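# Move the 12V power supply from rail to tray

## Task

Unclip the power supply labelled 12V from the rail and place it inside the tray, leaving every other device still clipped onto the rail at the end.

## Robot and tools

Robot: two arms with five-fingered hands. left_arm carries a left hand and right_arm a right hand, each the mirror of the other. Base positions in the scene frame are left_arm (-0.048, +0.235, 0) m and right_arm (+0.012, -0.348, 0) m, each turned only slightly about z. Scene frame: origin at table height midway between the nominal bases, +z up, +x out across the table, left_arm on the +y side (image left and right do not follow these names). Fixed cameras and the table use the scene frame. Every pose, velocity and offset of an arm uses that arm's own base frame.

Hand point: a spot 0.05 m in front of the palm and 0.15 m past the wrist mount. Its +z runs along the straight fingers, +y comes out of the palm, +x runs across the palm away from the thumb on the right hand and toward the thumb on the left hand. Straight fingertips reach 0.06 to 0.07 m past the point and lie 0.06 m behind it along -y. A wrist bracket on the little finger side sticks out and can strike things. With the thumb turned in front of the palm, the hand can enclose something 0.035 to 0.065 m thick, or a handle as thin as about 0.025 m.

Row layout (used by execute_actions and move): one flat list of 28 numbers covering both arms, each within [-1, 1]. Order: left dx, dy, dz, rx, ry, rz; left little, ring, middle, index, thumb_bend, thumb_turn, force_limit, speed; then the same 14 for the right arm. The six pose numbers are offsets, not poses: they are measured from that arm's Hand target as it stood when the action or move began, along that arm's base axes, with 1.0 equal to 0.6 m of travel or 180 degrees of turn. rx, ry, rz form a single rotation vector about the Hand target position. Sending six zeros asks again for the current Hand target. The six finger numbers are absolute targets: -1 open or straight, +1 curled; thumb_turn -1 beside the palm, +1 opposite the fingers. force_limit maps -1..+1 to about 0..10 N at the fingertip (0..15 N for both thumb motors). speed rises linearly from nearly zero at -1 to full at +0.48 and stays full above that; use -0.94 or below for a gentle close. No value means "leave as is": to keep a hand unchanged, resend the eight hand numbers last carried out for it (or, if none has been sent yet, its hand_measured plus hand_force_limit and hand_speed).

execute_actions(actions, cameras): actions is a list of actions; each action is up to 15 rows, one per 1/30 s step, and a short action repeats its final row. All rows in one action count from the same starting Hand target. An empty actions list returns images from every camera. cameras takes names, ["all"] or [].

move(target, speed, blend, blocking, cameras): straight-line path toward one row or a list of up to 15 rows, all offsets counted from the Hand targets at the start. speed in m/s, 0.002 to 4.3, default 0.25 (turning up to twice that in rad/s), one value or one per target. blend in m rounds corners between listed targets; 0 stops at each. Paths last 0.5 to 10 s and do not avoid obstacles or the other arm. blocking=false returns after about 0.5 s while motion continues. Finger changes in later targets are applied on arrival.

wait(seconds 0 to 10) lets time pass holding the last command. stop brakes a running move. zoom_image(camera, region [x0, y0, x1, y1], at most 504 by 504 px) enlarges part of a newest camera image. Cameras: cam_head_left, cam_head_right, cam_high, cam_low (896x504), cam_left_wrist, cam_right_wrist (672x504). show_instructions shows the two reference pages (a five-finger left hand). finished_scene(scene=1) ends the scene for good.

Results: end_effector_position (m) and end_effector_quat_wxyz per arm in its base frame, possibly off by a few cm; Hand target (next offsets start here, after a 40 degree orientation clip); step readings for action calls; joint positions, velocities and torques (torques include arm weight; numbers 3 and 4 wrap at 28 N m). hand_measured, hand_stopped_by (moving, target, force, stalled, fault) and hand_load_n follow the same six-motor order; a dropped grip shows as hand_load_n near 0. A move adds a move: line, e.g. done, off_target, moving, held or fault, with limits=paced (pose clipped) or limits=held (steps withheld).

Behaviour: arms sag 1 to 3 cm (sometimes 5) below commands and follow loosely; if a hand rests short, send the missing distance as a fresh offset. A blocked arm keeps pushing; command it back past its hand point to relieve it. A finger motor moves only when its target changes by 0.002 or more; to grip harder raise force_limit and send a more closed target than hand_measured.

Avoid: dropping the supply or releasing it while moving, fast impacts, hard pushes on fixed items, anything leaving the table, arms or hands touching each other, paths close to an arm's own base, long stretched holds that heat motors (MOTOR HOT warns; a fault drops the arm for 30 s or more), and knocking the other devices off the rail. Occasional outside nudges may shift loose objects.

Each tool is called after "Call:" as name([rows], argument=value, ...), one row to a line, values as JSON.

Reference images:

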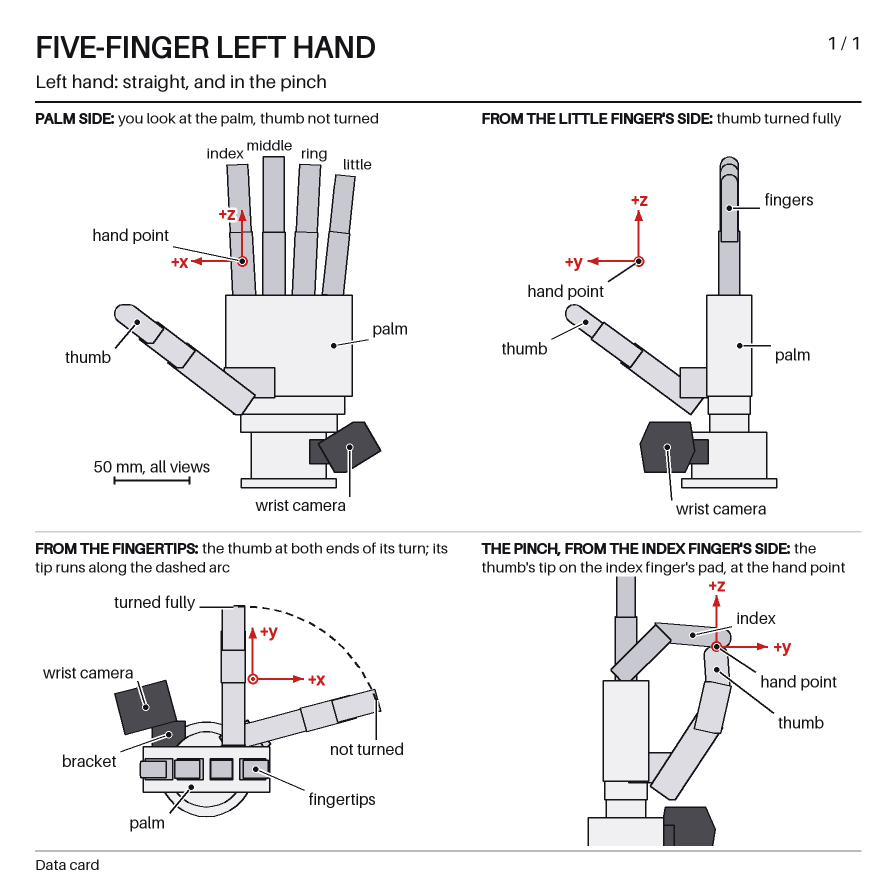

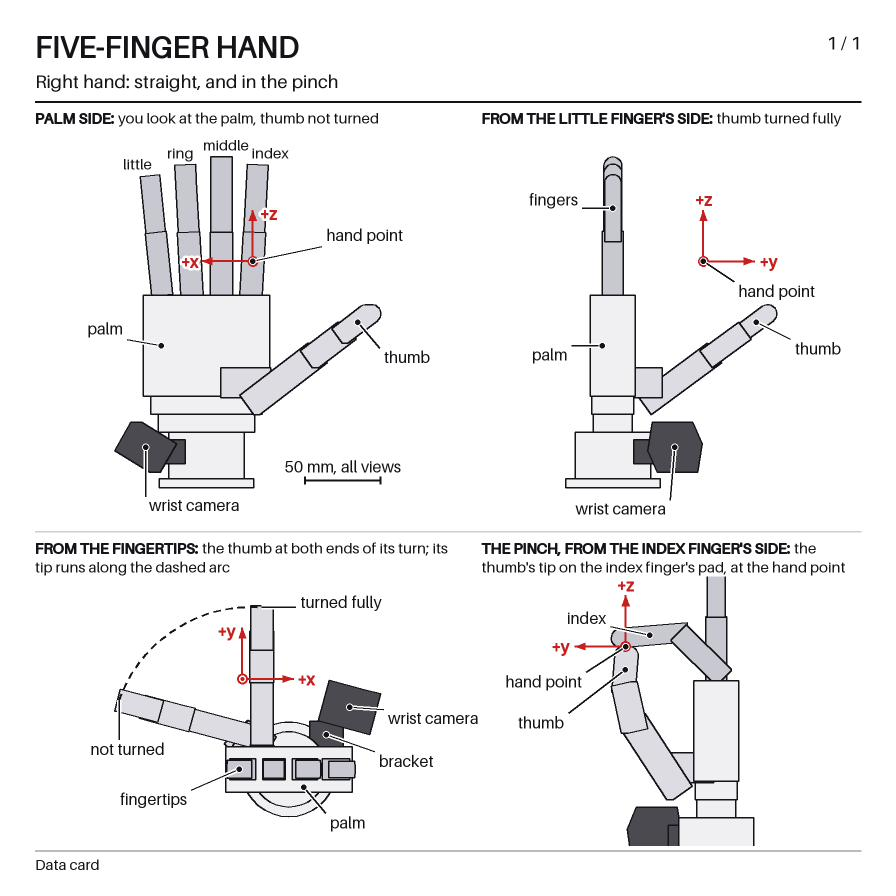

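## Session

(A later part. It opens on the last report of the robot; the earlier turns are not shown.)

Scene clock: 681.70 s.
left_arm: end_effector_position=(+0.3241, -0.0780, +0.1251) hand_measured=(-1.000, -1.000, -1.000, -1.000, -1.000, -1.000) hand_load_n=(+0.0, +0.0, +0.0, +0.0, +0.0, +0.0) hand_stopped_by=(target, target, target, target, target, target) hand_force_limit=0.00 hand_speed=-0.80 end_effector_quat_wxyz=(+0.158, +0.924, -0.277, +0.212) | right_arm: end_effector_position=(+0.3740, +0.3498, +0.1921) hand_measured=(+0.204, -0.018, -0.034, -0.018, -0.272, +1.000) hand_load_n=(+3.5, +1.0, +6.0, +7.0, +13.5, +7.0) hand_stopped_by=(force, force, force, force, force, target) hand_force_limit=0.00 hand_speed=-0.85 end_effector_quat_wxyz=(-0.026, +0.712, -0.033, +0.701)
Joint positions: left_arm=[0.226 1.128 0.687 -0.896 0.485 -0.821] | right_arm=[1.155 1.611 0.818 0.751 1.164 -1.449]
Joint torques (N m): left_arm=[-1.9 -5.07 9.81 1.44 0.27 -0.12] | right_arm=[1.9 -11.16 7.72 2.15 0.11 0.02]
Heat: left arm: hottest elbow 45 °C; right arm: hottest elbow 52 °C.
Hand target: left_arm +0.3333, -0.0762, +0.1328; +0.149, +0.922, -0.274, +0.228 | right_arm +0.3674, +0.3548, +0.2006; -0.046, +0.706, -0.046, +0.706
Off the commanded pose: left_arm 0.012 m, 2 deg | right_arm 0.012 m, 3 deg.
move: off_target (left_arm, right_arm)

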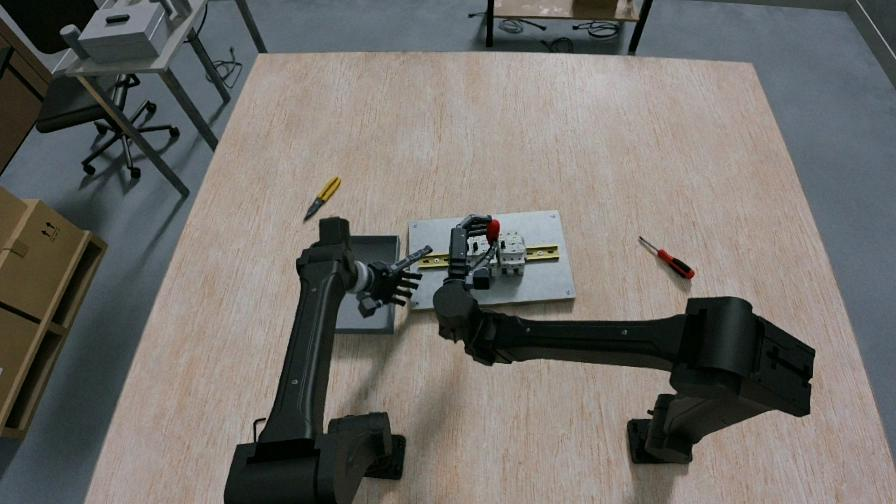

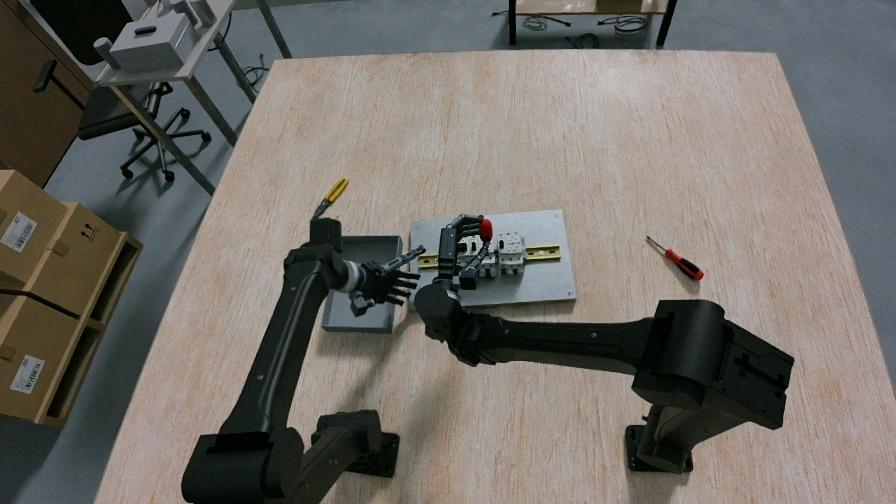

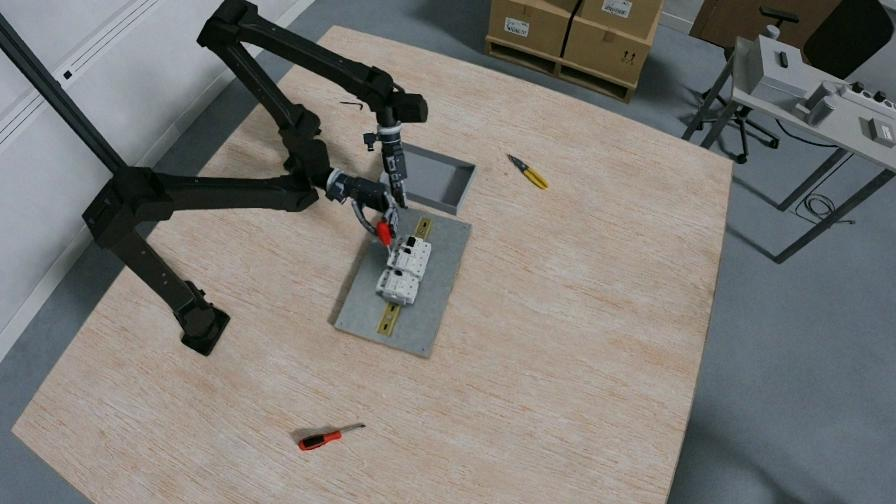

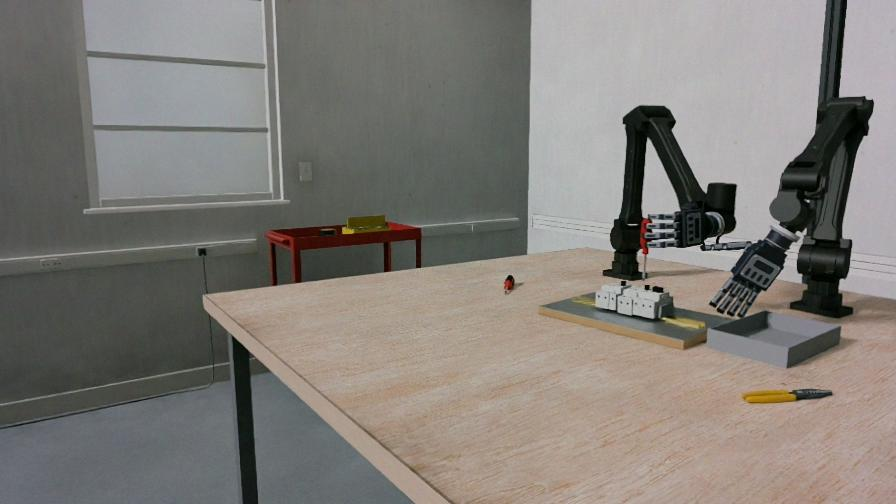

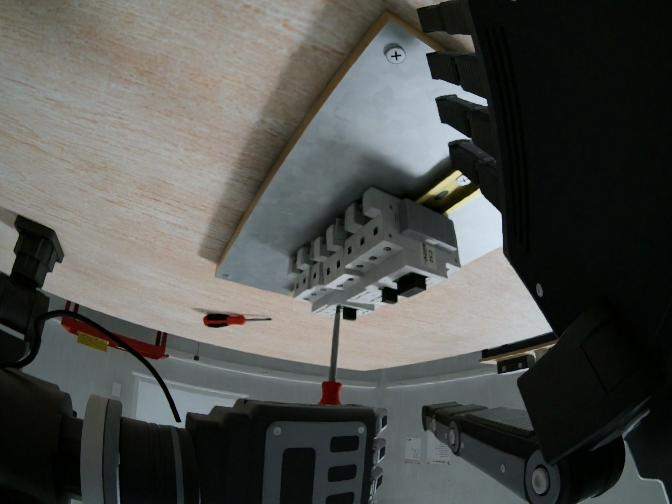

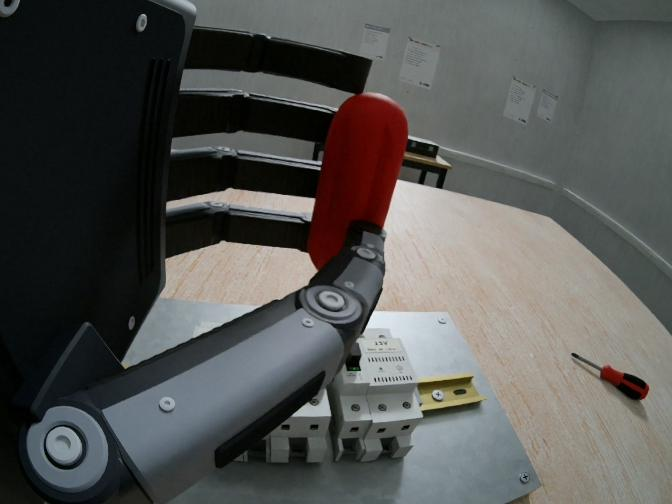

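Call:
move(target=[0,0,0,0,0,0, -1,-1,-1,-1,-1,-1,0,-0.8, -0.045,-0.005,-0.055,0,0,0, 0.3,0.3,0.3,0.3,0.3,1,0,-0.85], cameras=["cam_head_right","cam_high","cam_left_wrist","cam_right_wrist"], speed=0.06)

Call:
zoom_image(camera="cam_left_wrist", region=[280, 190, 400, 340])

Call:
zoom_image(camera="cam_high", region=[340, 190, 440, 290])

Call:
zoom_image(camera="cam_right_wrist", region=[230, 340, 450, 490])

Scene clock: 718.17 s.
left_arm: end_effector_position=(+0.3241, -0.0780, +0.1251) hand_measured=(-1.000, -1.000, -1.000, -1.000, -1.000, -1.000) hand_load_n=(+0.0, +0.0, +0.0, +0.0, -0.5, +0.0) hand_stopped_by=(target, target, target, target, target, target) hand_force_limit=0.00 hand_speed=-0.80 end_effector_quat_wxyz=(+0.158, +0.924, -0.277, +0.212) | right_arm: end_effector_position=(+0.3456, +0.3463, +0.1670) hand_measured=(+0.204, -0.018, -0.034, -0.018, -0.272, +1.000) hand_load_n=(+3.5, +1.5, +6.5, +7.0, +13.5, +6.5) hand_stopped_by=(force, force, force, force, force, target) hand_force_limit=0.00 hand_speed=-0.85 end_effector_quat_wxyz=(-0.033, +0.709, -0.039, +0.703)
Joint positions: left_arm=[0.226 1.128 0.687 -0.896 0.485 -0.821] | right_arm=[1.212 1.641 0.756 0.86 1.219 -1.444]
Joint torques (N m): left_arm=[-1.55 -5.42 9.81 1.37 0.28 -0.11] | right_arm=[1.44 -9.29 7.32 2.18 0.13 -0.02]
Heat: left arm: hottest elbow 44 °C; right arm: hottest elbow 50 °C.
Hand target: left_arm +0.3333, -0.0762, +0.1328; +0.149, +0.922, -0.274, +0.228 | right_arm +0.3404, +0.3518, +0.1676; -0.046, +0.706, -0.046, +0.706
Off the commanded pose: left_arm 0.012 m, 2 deg | right_arm 0.008 m, 2 deg.
move: off_target (left_arm)
Images, in order (width x height): cam_head_right 896x504, cam_high 896x504, cam_left_wrist 672x504, cam_right_wrist 672x504.

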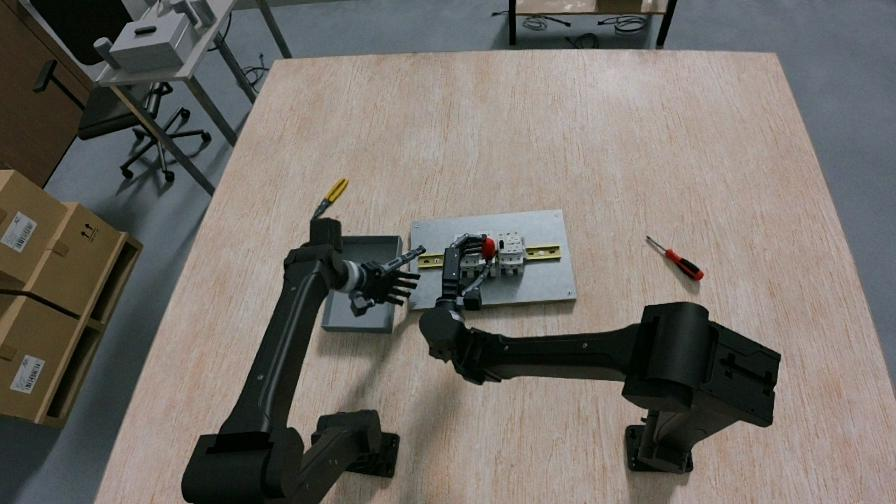

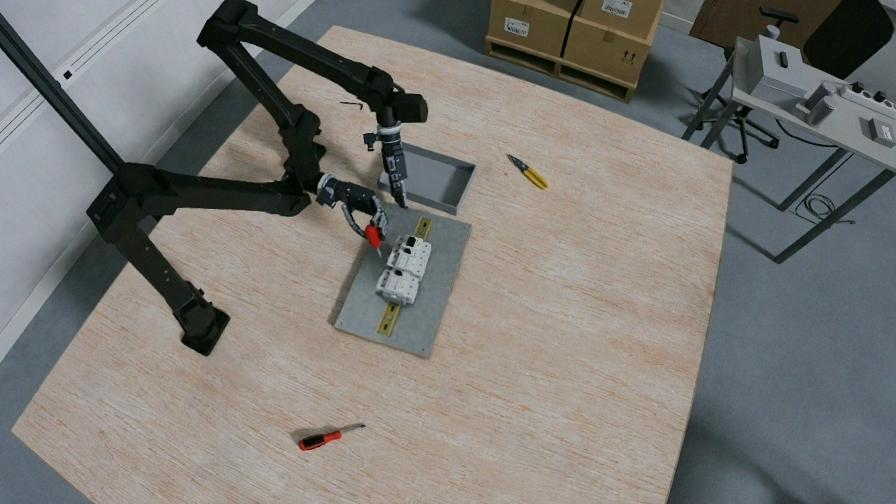

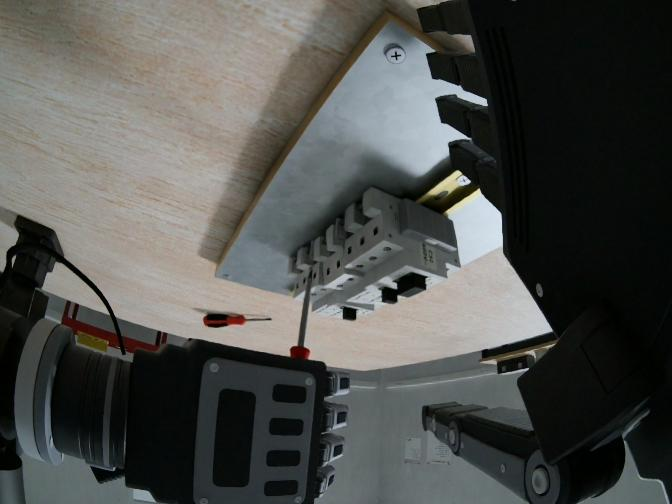

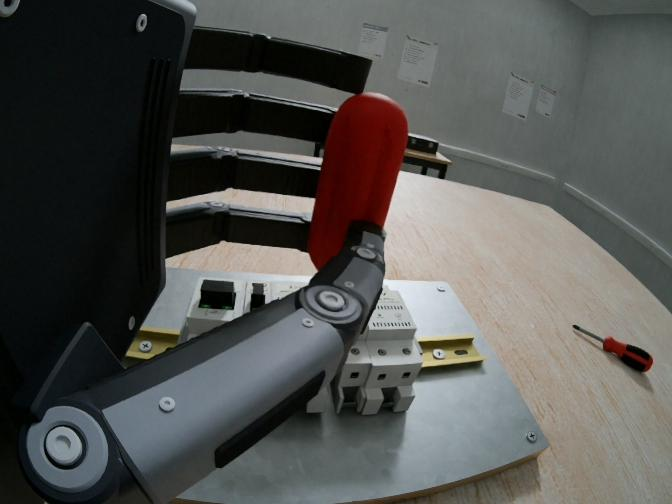

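Scaled by 3.360 from the camera's 672x504 image, which has a finer 960x720 frame.

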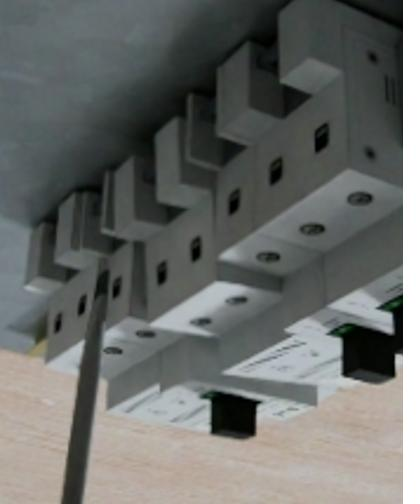

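Scaled by 5.040 from the camera's 896x504 image, which has a finer 1280x720 frame.

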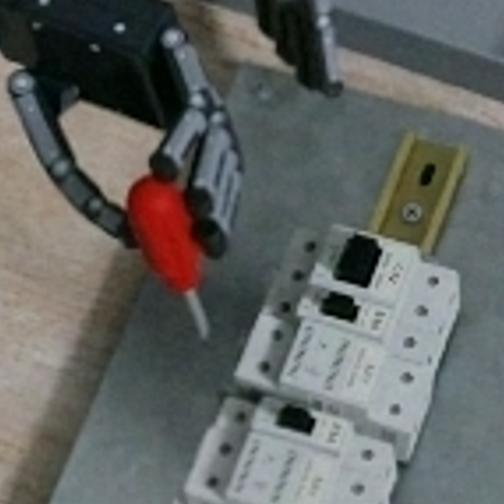

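Scaled by 2.291 from the camera's 672x504 image, which has a finer 960x720 frame.

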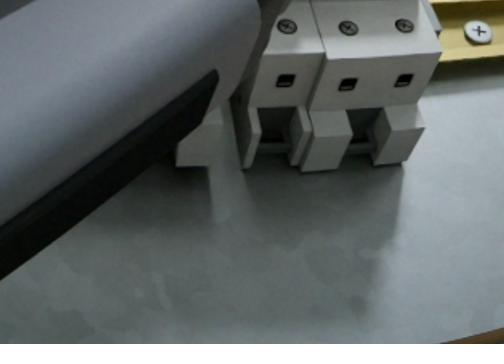

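Call:
move(target=[0,0,0,0,0,0, -1,-1,-1,-1,-1,-1,0,-0.8, 0.018,0.002,-0.027,0,0,0, 0.3,0.3,0.3,0.3,0.3,1,0,-0.85], cameras=["cam_high","cam_left_wrist"], speed=0.06)

Call:
zoom_image(camera="cam_left_wrist", region=[280, 190, 400, 340])

Call:
zoom_image(camera="cam_high", region=[340, 190, 440, 290])

Scene clock: 738.43 s.
left_arm: end_effector_position=(+0.3241, -0.0780, +0.1251) hand_measured=(-1.000, -1.000, -1.000, -1.000, -1.000, -1.000) hand_load_n=(+0.0, +0.0, +0.0, +0.0, +0.0, +0.0) hand_stopped_by=(target, target, target, target, target, target) hand_force_limit=0.00 hand_speed=-0.80 end_effector_quat_wxyz=(+0.158, +0.924, -0.277, +0.212) | right_arm: end_effector_position=(+0.3477, +0.3524, +0.1489) hand_measured=(+0.204, -0.018, -0.034, -0.018, -0.272, +1.000) hand_load_n=(+3.5, +1.0, +6.5, +7.5, +13.5, +7.0) hand_stopped_by=(force, force, force, force, force, target) hand_force_limit=0.00 hand_speed=-0.85 end_effector_quat_wxyz=(-0.037, +0.710, -0.032, +0.702)
Joint positions: left_arm=[0.226 1.128 0.687 -0.896 0.485 -0.821] | right_arm=[1.212 1.694 0.756 0.907 1.204 -1.444]
Joint torques (N m): left_arm=[-1.67 -5.13 9.76 1.5 0.26 -0.12] | right_arm=[-0.5 -9.82 7.35 2.3 -0.15 0]
Heat: left arm: hottest elbow 44 °C; right arm: hottest elbow 47 °C.
Hand target: left_arm +0.3333, -0.0762, +0.1328; +0.149, +0.922, -0.274, +0.228 | right_arm +0.3512, +0.3530, +0.1514; -0.046, +0.706, -0.046, +0.706
Off the commanded pose: left_arm 0.012 m, 2 deg | right_arm 0.004 m, 2 deg.
move: off_target (left_arm)
Images, in order (width x height): cam_high 896x504, cam_left_wrist 672x504.

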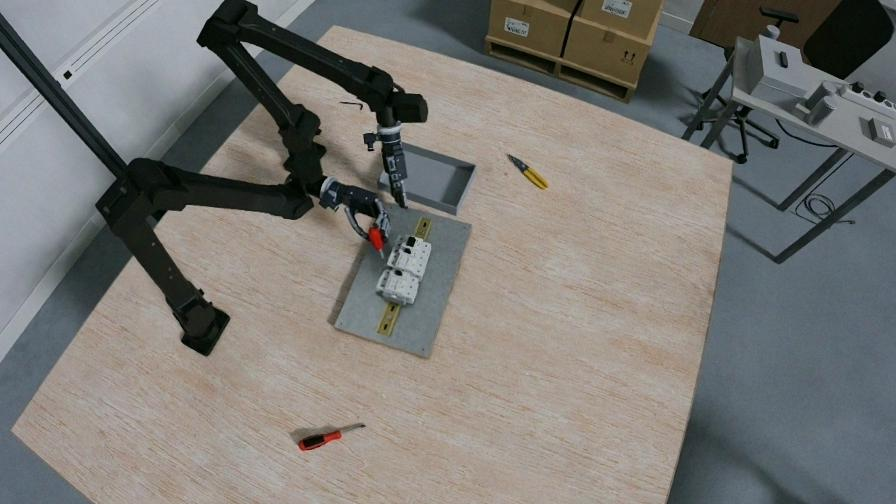

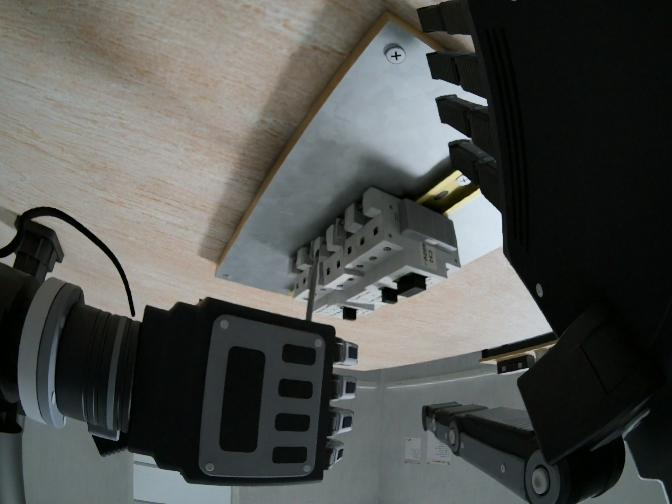

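Scaled by 3.360 from the camera's 672x504 image, which has a finer 960x720 frame.

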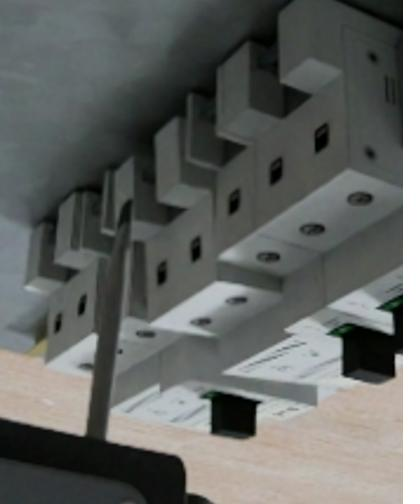

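Scaled by 5.040 from the camera's 896x504 image, which has a finer 1280x720 frame.

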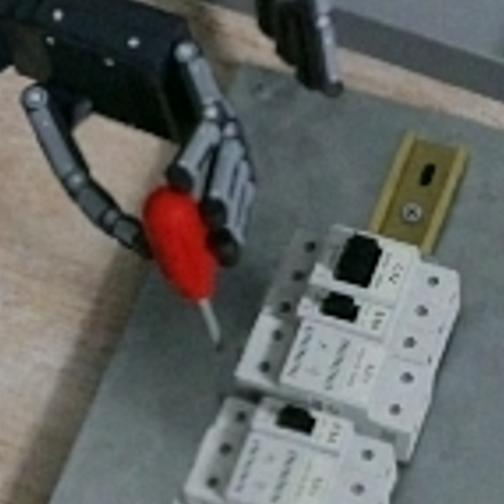

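Call:
move(target=[0,0,0,0,0,0, -1,-1,-1,-1,-1,-1,0,-0.8, 0.021,0,-0.004,0,0,0, 0.3,0.3,0.3,0.3,0.3,1,0,-0.85], cameras=["cam_high","cam_left_wrist","cam_head_right"], speed=0.06)

Call:
zoom_image(camera="cam_left_wrist", region=[280, 190, 400, 340])

Call:
zoom_image(camera="cam_high", region=[340, 190, 440, 290])

Call:
zoom_image(camera="cam_head_right", region=[450, 220, 530, 290])

Scene clock: 747.87 s.
left_arm: end_effector_position=(+0.3241, -0.0780, +0.1251) hand_measured=(-1.000, -1.000, -1.000, -1.000, -1.000, -1.000) hand_load_n=(+0.0, +0.0, +0.0, +0.0, +0.0, +0.0) hand_stopped_by=(target, target, target, target, target, target) hand_force_limit=0.00 hand_speed=-0.80 end_effector_quat_wxyz=(+0.158, +0.924, -0.277, +0.212) | right_arm: end_effector_position=(+0.3552, +0.3522, +0.1443) hand_measured=(+0.204, -0.018, -0.034, -0.018, -0.272, +1.000) hand_load_n=(+3.5, +1.0, +6.5, +7.0, +13.5, +7.0) hand_stopped_by=(force, force, force, force, force, target) hand_force_limit=0.00 hand_speed=-0.85 end_effector_quat_wxyz=(-0.039, +0.712, -0.026, +0.701)
Joint positions: left_arm=[0.226 1.128 0.687 -0.896 0.485 -0.821] | right_arm=[1.195 1.704 0.756 0.911 1.176 -1.444]
Joint torques (N m): left_arm=[-1.96 -4.07 9.91 1.42 0.24 -0.1] | right_arm=[-0.21 -10.52 8.46 2.43 -0.15 0.01]
Heat: left arm: hottest elbow 44 °C; right arm: hottest elbow 47 °C.
Hand target: left_arm +0.3333, -0.0762, +0.1328; +0.149, +0.922, -0.274, +0.228 | right_arm +0.3638, +0.3530, +0.1490; -0.046, +0.706, -0.046, +0.706
Off the commanded pose: left_arm 0.012 m, 2 deg | right_arm 0.010 m, 3 deg.
move: off_target (left_arm, right_arm)
Images, in order (width x height): cam_head_right 896x504, cam_high 896x504, cam_left_wrist 672x504.

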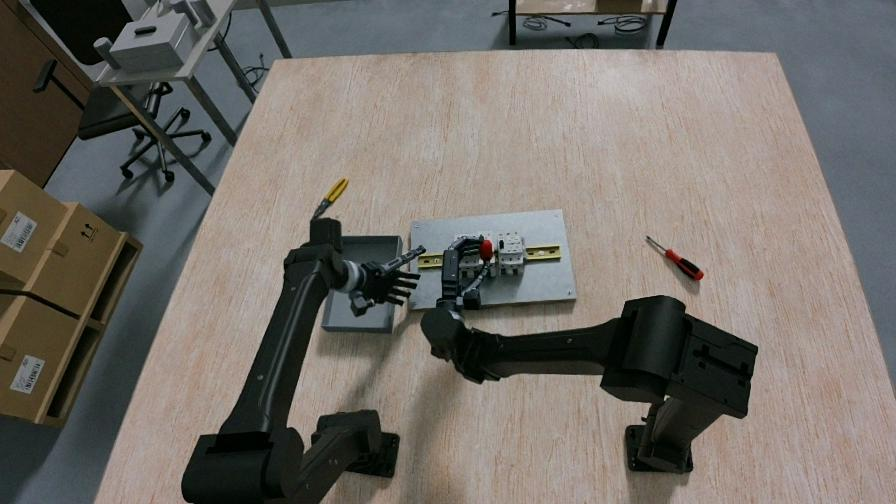

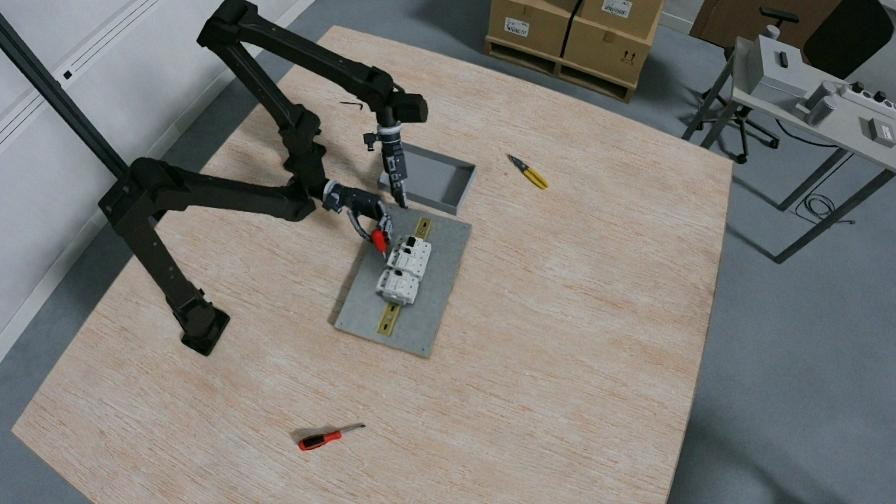

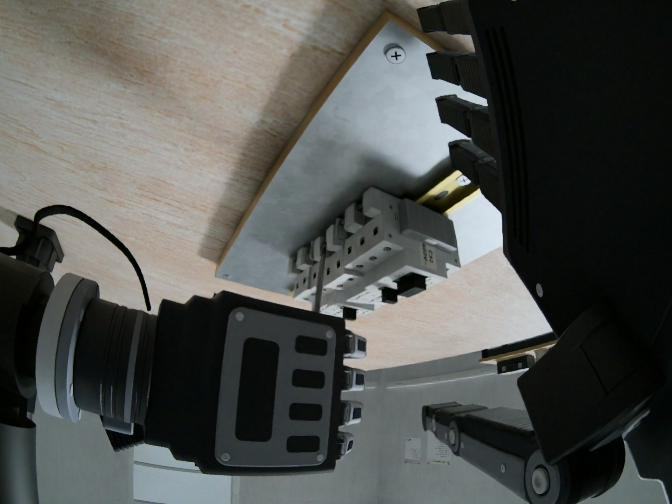

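Scaled by 3.360 from the camera's 672x504 image, which has a finer 960x720 frame.

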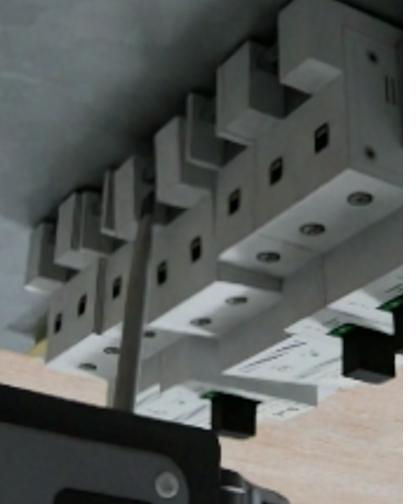

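Scaled by 5.040 from the camera's 896x504 image, which has a finer 1280x720 frame.

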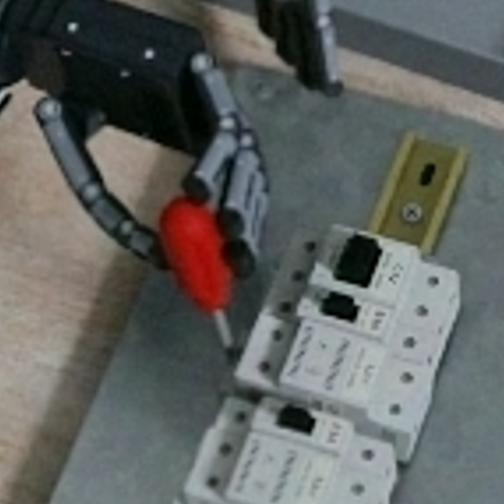

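Scaled by 6.300 from the camera's 896x504 image, which has a finer 1280x720 frame.

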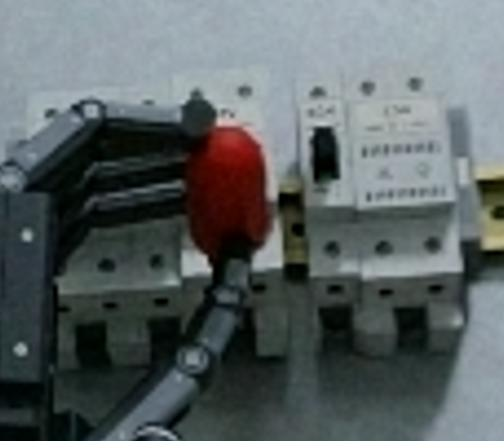

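Call:
zoom_image(camera="cam_left_wrist", region=[300, 220, 350, 270])

Call:
zoom_image(camera="cam_high", region=[370, 240, 410, 280])

Scaled by 10.080 from the camera's 672x504 image, which has a finer 960x720 frame.

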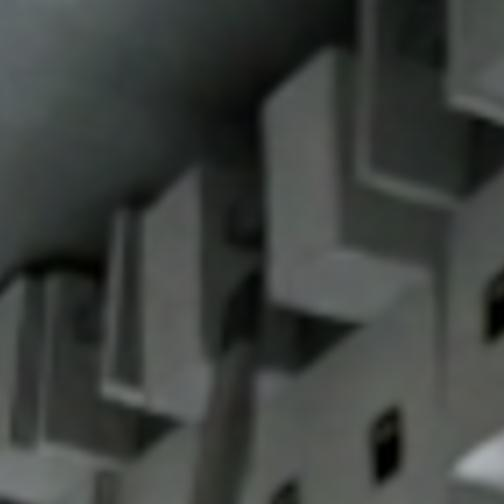

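Scaled by 12.600 from the camera's 896x504 image, which has a finer 1280x720 frame.

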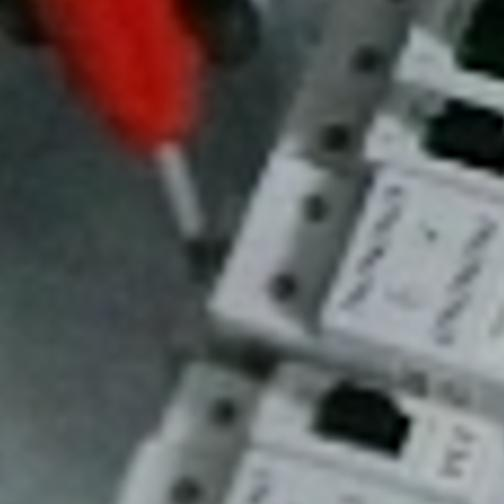

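Call:
move(target=[0,0,0,0,0,0, -1,-1,-1,-1,-1,-1,0,-0.8, 0.003,0,-0.017,0,0,0, 0.3,0.3,0.3,0.3,0.3,1,0,-0.85], cameras=["cam_high","cam_left_wrist"], speed=0.04)

Call:
zoom_image(camera="cam_left_wrist", region=[300, 220, 350, 270])

Call:
zoom_image(camera="cam_high", region=[370, 240, 410, 280])

Scene clock: 766.30 s.
left_arm: end_effector_position=(+0.3241, -0.0780, +0.1251) hand_measured=(-1.000, -1.000, -1.000, -1.000, -1.000, -1.000) hand_load_n=(+0.0, +0.0, +0.0, +0.0, +0.0, +0.0) hand_stopped_by=(target, target, target, target, target, target) hand_force_limit=0.00 hand_speed=-0.80 end_effector_quat_wxyz=(+0.158, +0.924, -0.277, +0.212) | right_arm: end_effector_position=(+0.3565, +0.3536, +0.1358) hand_measured=(+0.204, -0.018, -0.034, -0.018, -0.272, +1.000) hand_load_n=(+4.5, +1.5, +6.5, +7.0, +14.0, +6.5) hand_stopped_by=(force, force, force, force, force, target) hand_force_limit=0.00 hand_speed=-0.85 end_effector_quat_wxyz=(-0.041, +0.711, -0.027, +0.701)
Joint positions: left_arm=[0.226 1.128 0.687 -0.896 0.485 -0.821] | right_arm=[1.194 1.73 0.756 0.941 1.173 -1.444]
Joint torques (N m): left_arm=[-1.96 -4.25 9.89 1.31 0.22 -0.13] | right_arm=[-0.26 -9.64 7.91 2.13 -0.15 -0.03]
Heat: left arm: hottest elbow 44 °C; right arm: hottest elbow 46 °C.
Hand target: left_arm +0.3333, -0.0762, +0.1328; +0.149, +0.922, -0.274, +0.228 | right_arm +0.3656, +0.3530, +0.1388; -0.046, +0.706, -0.046, +0.706
Off the commanded pose: left_arm 0.012 m, 2 deg | right_arm 0.010 m, 2 deg.
move: off_target (left_arm)
Images, in order (width x height): cam_high 896x504, cam_left_wrist 672x504.

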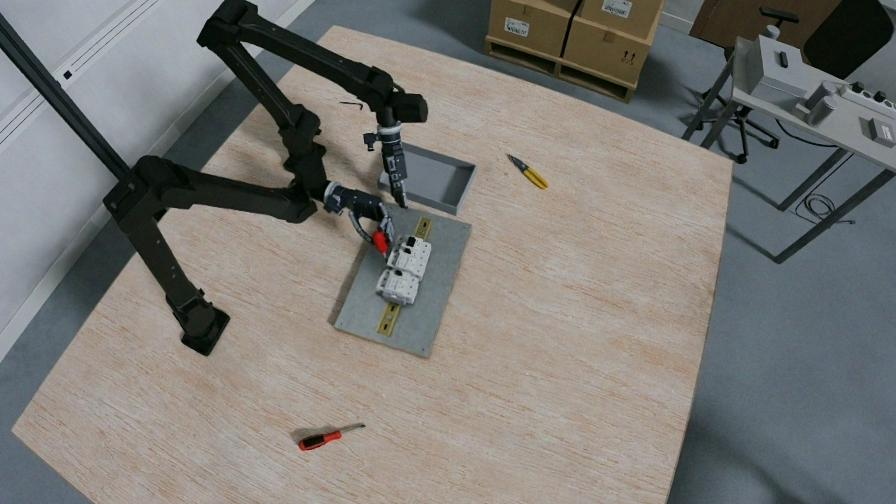

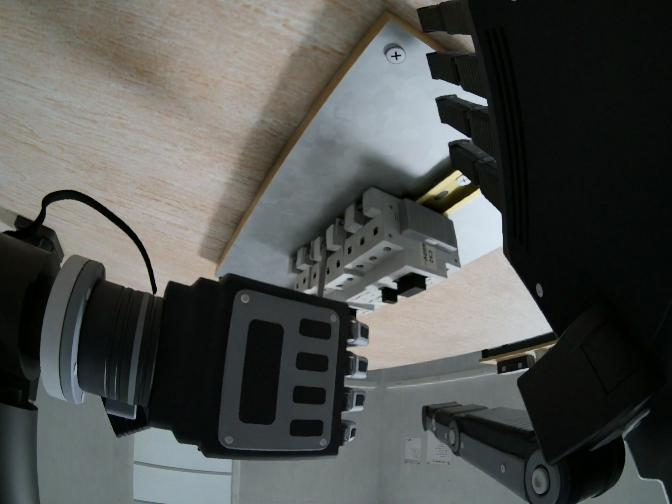

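Scaled by 10.080 from the camera's 672x504 image, which has a finer 960x720 frame.

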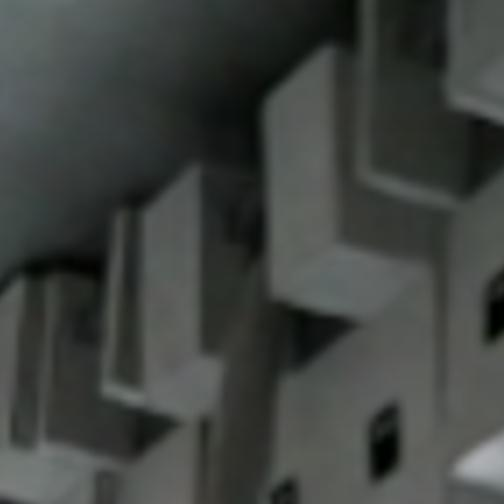

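Scaled by 12.600 from the camera's 896x504 image, which has a finer 1280x720 frame.

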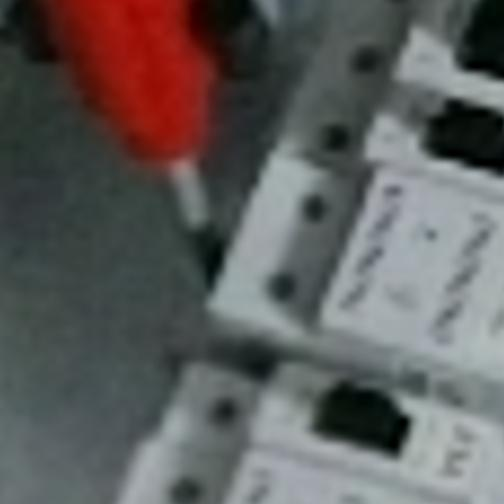

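Call:
move(target=[0,0,0,0,0,0, -1,-1,-1,-1,-1,-1,0,-0.8, 0,0,-0.015,0,0,0, 0.3,0.3,0.3,0.3,0.3,1,0,-0.85], cameras=["cam_high","cam_left_wrist"], speed=0.04)

Call:
zoom_image(camera="cam_left_wrist", region=[300, 220, 350, 270])

Call:
zoom_image(camera="cam_high", region=[370, 240, 410, 280])

Scene clock: 772.03 s.
left_arm: end_effector_position=(+0.3241, -0.0780, +0.1251) hand_measured=(-1.000, -1.000, -1.000, -1.000, -1.000, -1.000) hand_load_n=(-0.5, +0.0, +0.0, +0.0, -0.5, +0.0) hand_stopped_by=(target, target, target, target, target, target) hand_force_limit=0.00 hand_speed=-0.80 end_effector_quat_wxyz=(+0.158, +0.924, -0.277, +0.212) | right_arm: end_effector_position=(+0.3565, +0.3531, +0.1352) hand_measured=(+0.204, -0.018, -0.034, -0.018, -0.272, +1.000) hand_load_n=(+5.5, +1.5, +5.5, +5.0, +15.0, +5.0) hand_stopped_by=(force, force, force, force, force, target) hand_force_limit=0.00 hand_speed=-0.85 end_effector_quat_wxyz=(-0.043, +0.708, -0.034, +0.704)
Joint positions: left_arm=[0.226 1.128 0.687 -0.896 0.485 -0.821] | right_arm=[1.194 1.74 0.756 0.972 1.181 -1.452]
Joint torques (N m): left_arm=[-1.26 -4.84 9.69 1.29 0.24 -0.15] | right_arm=[0.03 -8.64 7.64 1.99 -0.15 -0.02]
Heat: left arm: hottest elbow 44 °C; right arm: hottest elbow 46 °C.
Hand target: left_arm +0.3333, -0.0762, +0.1328; +0.149, +0.922, -0.274, +0.228 | right_arm +0.3656, +0.3530, +0.1298; -0.046, +0.706, -0.046, +0.706
Off the commanded pose: left_arm 0.012 m, 2 deg | right_arm 0.011 m, 1 deg.
move: off_target (left_arm, right_arm)
Images, in order (width x height): cam_high 896x504, cam_left_wrist 672x504.

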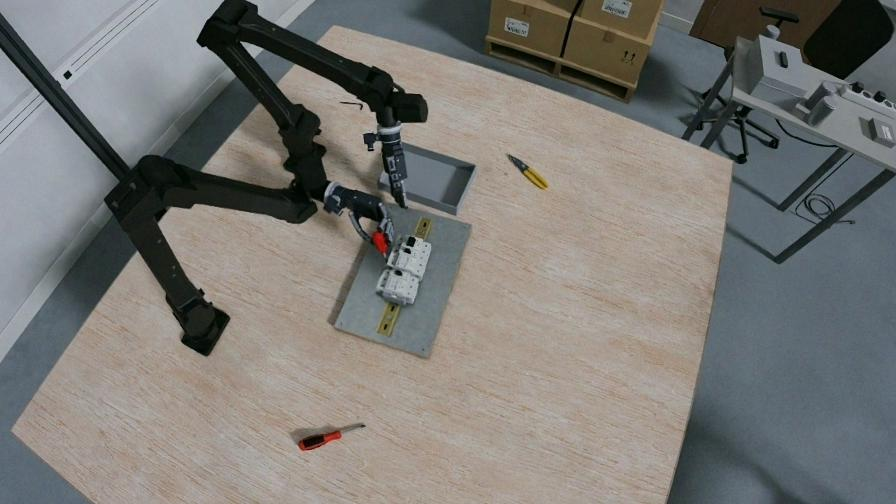

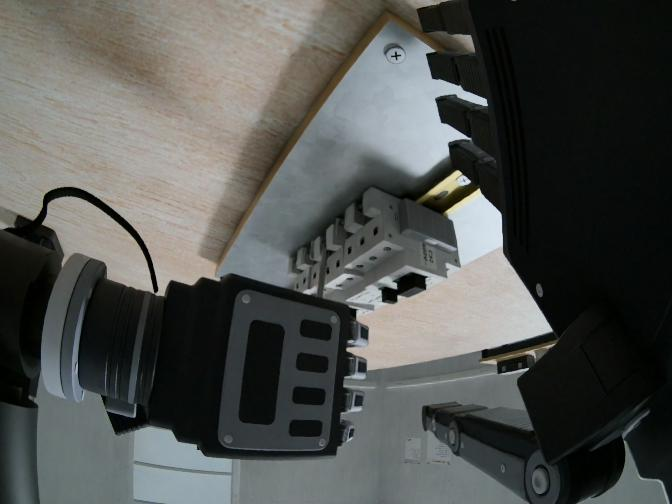

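Scaled by 10.080 from the camera's 672x504 image, which has a finer 960x720 frame.

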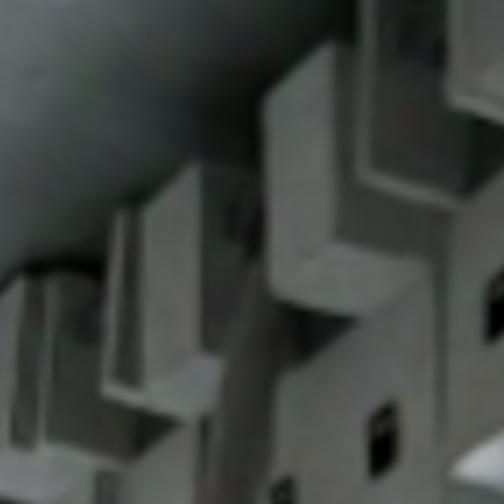

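Scaled by 12.600 from the camera's 896x504 image, which has a finer 1280x720 frame.

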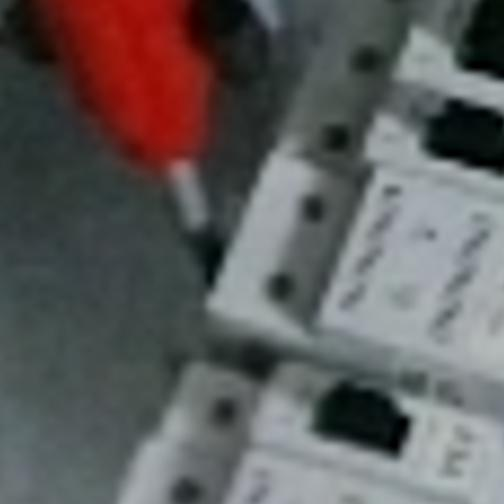

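Call:
move(target=[0,0,0,0,0,0, -1,-1,-1,-1,-1,-1,0,-0.8, 0.008,0,0.006,0,0,0, 0.3,0.3,0.3,0.3,0.3,1,0,-0.85], cameras=["cam_high","cam_left_wrist"], speed=0.04)

Call:
zoom_image(camera="cam_left_wrist", region=[300, 220, 350, 270])

Scene clock: 795.20 s.
left_arm: end_effector_position=(+0.3241, -0.0780, +0.1251) hand_measured=(-1.000, -1.000, -1.000, -1.000, -1.000, -1.000) hand_load_n=(+0.0, +0.0, +0.0, +0.0, +0.0, +0.0) hand_stopped_by=(target, target, target, target, target, target) hand_force_limit=0.00 hand_speed=-0.80 end_effector_quat_wxyz=(+0.158, +0.924, -0.277, +0.212) | right_arm: end_effector_position=(+0.3604, +0.3518, +0.1352) hand_measured=(+0.204, -0.018, -0.034, -0.018, -0.272, +1.000) hand_load_n=(+3.0, +2.0, +6.5, +6.5, +13.0, +5.5) hand_stopped_by=(force, force, force, force, force, target) hand_force_limit=0.00 hand_speed=-0.85 end_effector_quat_wxyz=(-0.043, +0.708, -0.033, +0.704)
Joint positions: left_arm=[0.226 1.128 0.687 -0.896 0.485 -0.821] | right_arm=[1.184 1.74 0.756 0.972 1.17 -1.452]
Joint torques (N m): left_arm=[-0.97 -5.13 9.78 1.42 0.26 -0.14] | right_arm=[-0.67 -9.52 8.09 1.62 -0.15 0.03]
Heat: left arm: hottest elbow 44 °C; right arm: hottest elbow 45 °C.
Hand target: left_arm +0.3333, -0.0762, +0.1328; +0.149, +0.922, -0.274, +0.228 | right_arm +0.3704, +0.3530, +0.1334; -0.046, +0.706, -0.046, +0.706
Off the commanded pose: left_arm 0.012 m, 2 deg | right_arm 0.010 m, 2 deg.
move: off_target (left_arm)
Images, in order (width x height): cam_high 896x504, cam_left_wrist 672x504.

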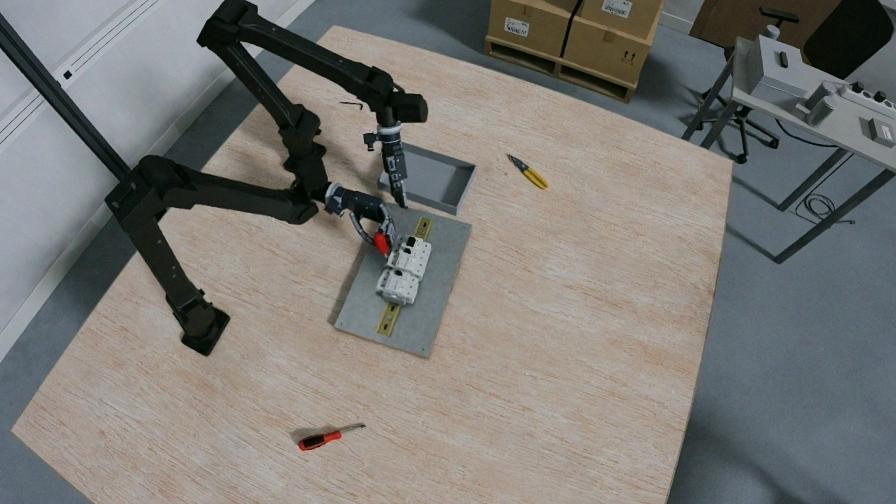

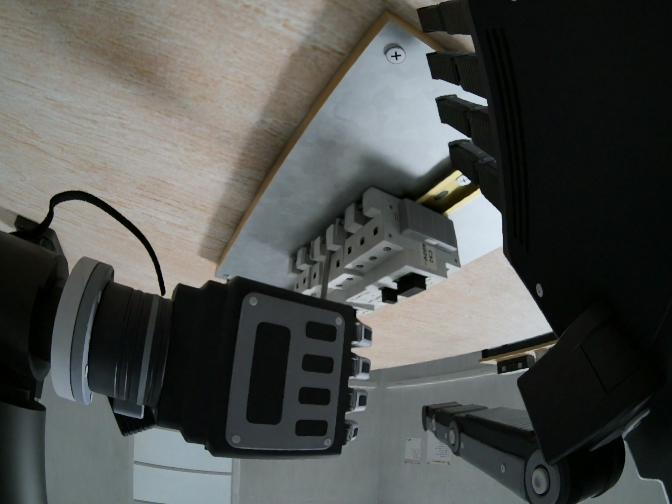

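Scaled by 10.080 from the camera's 672x504 image, which has a finer 960x720 frame.

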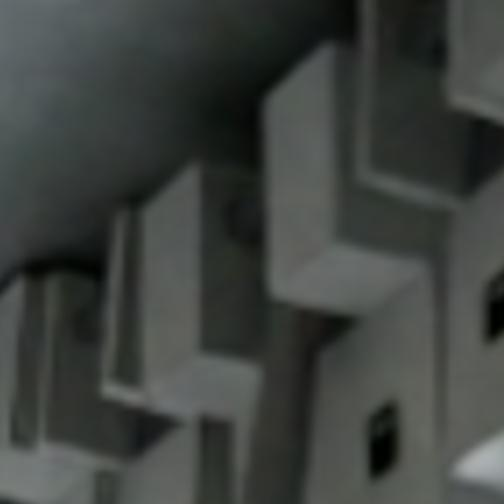

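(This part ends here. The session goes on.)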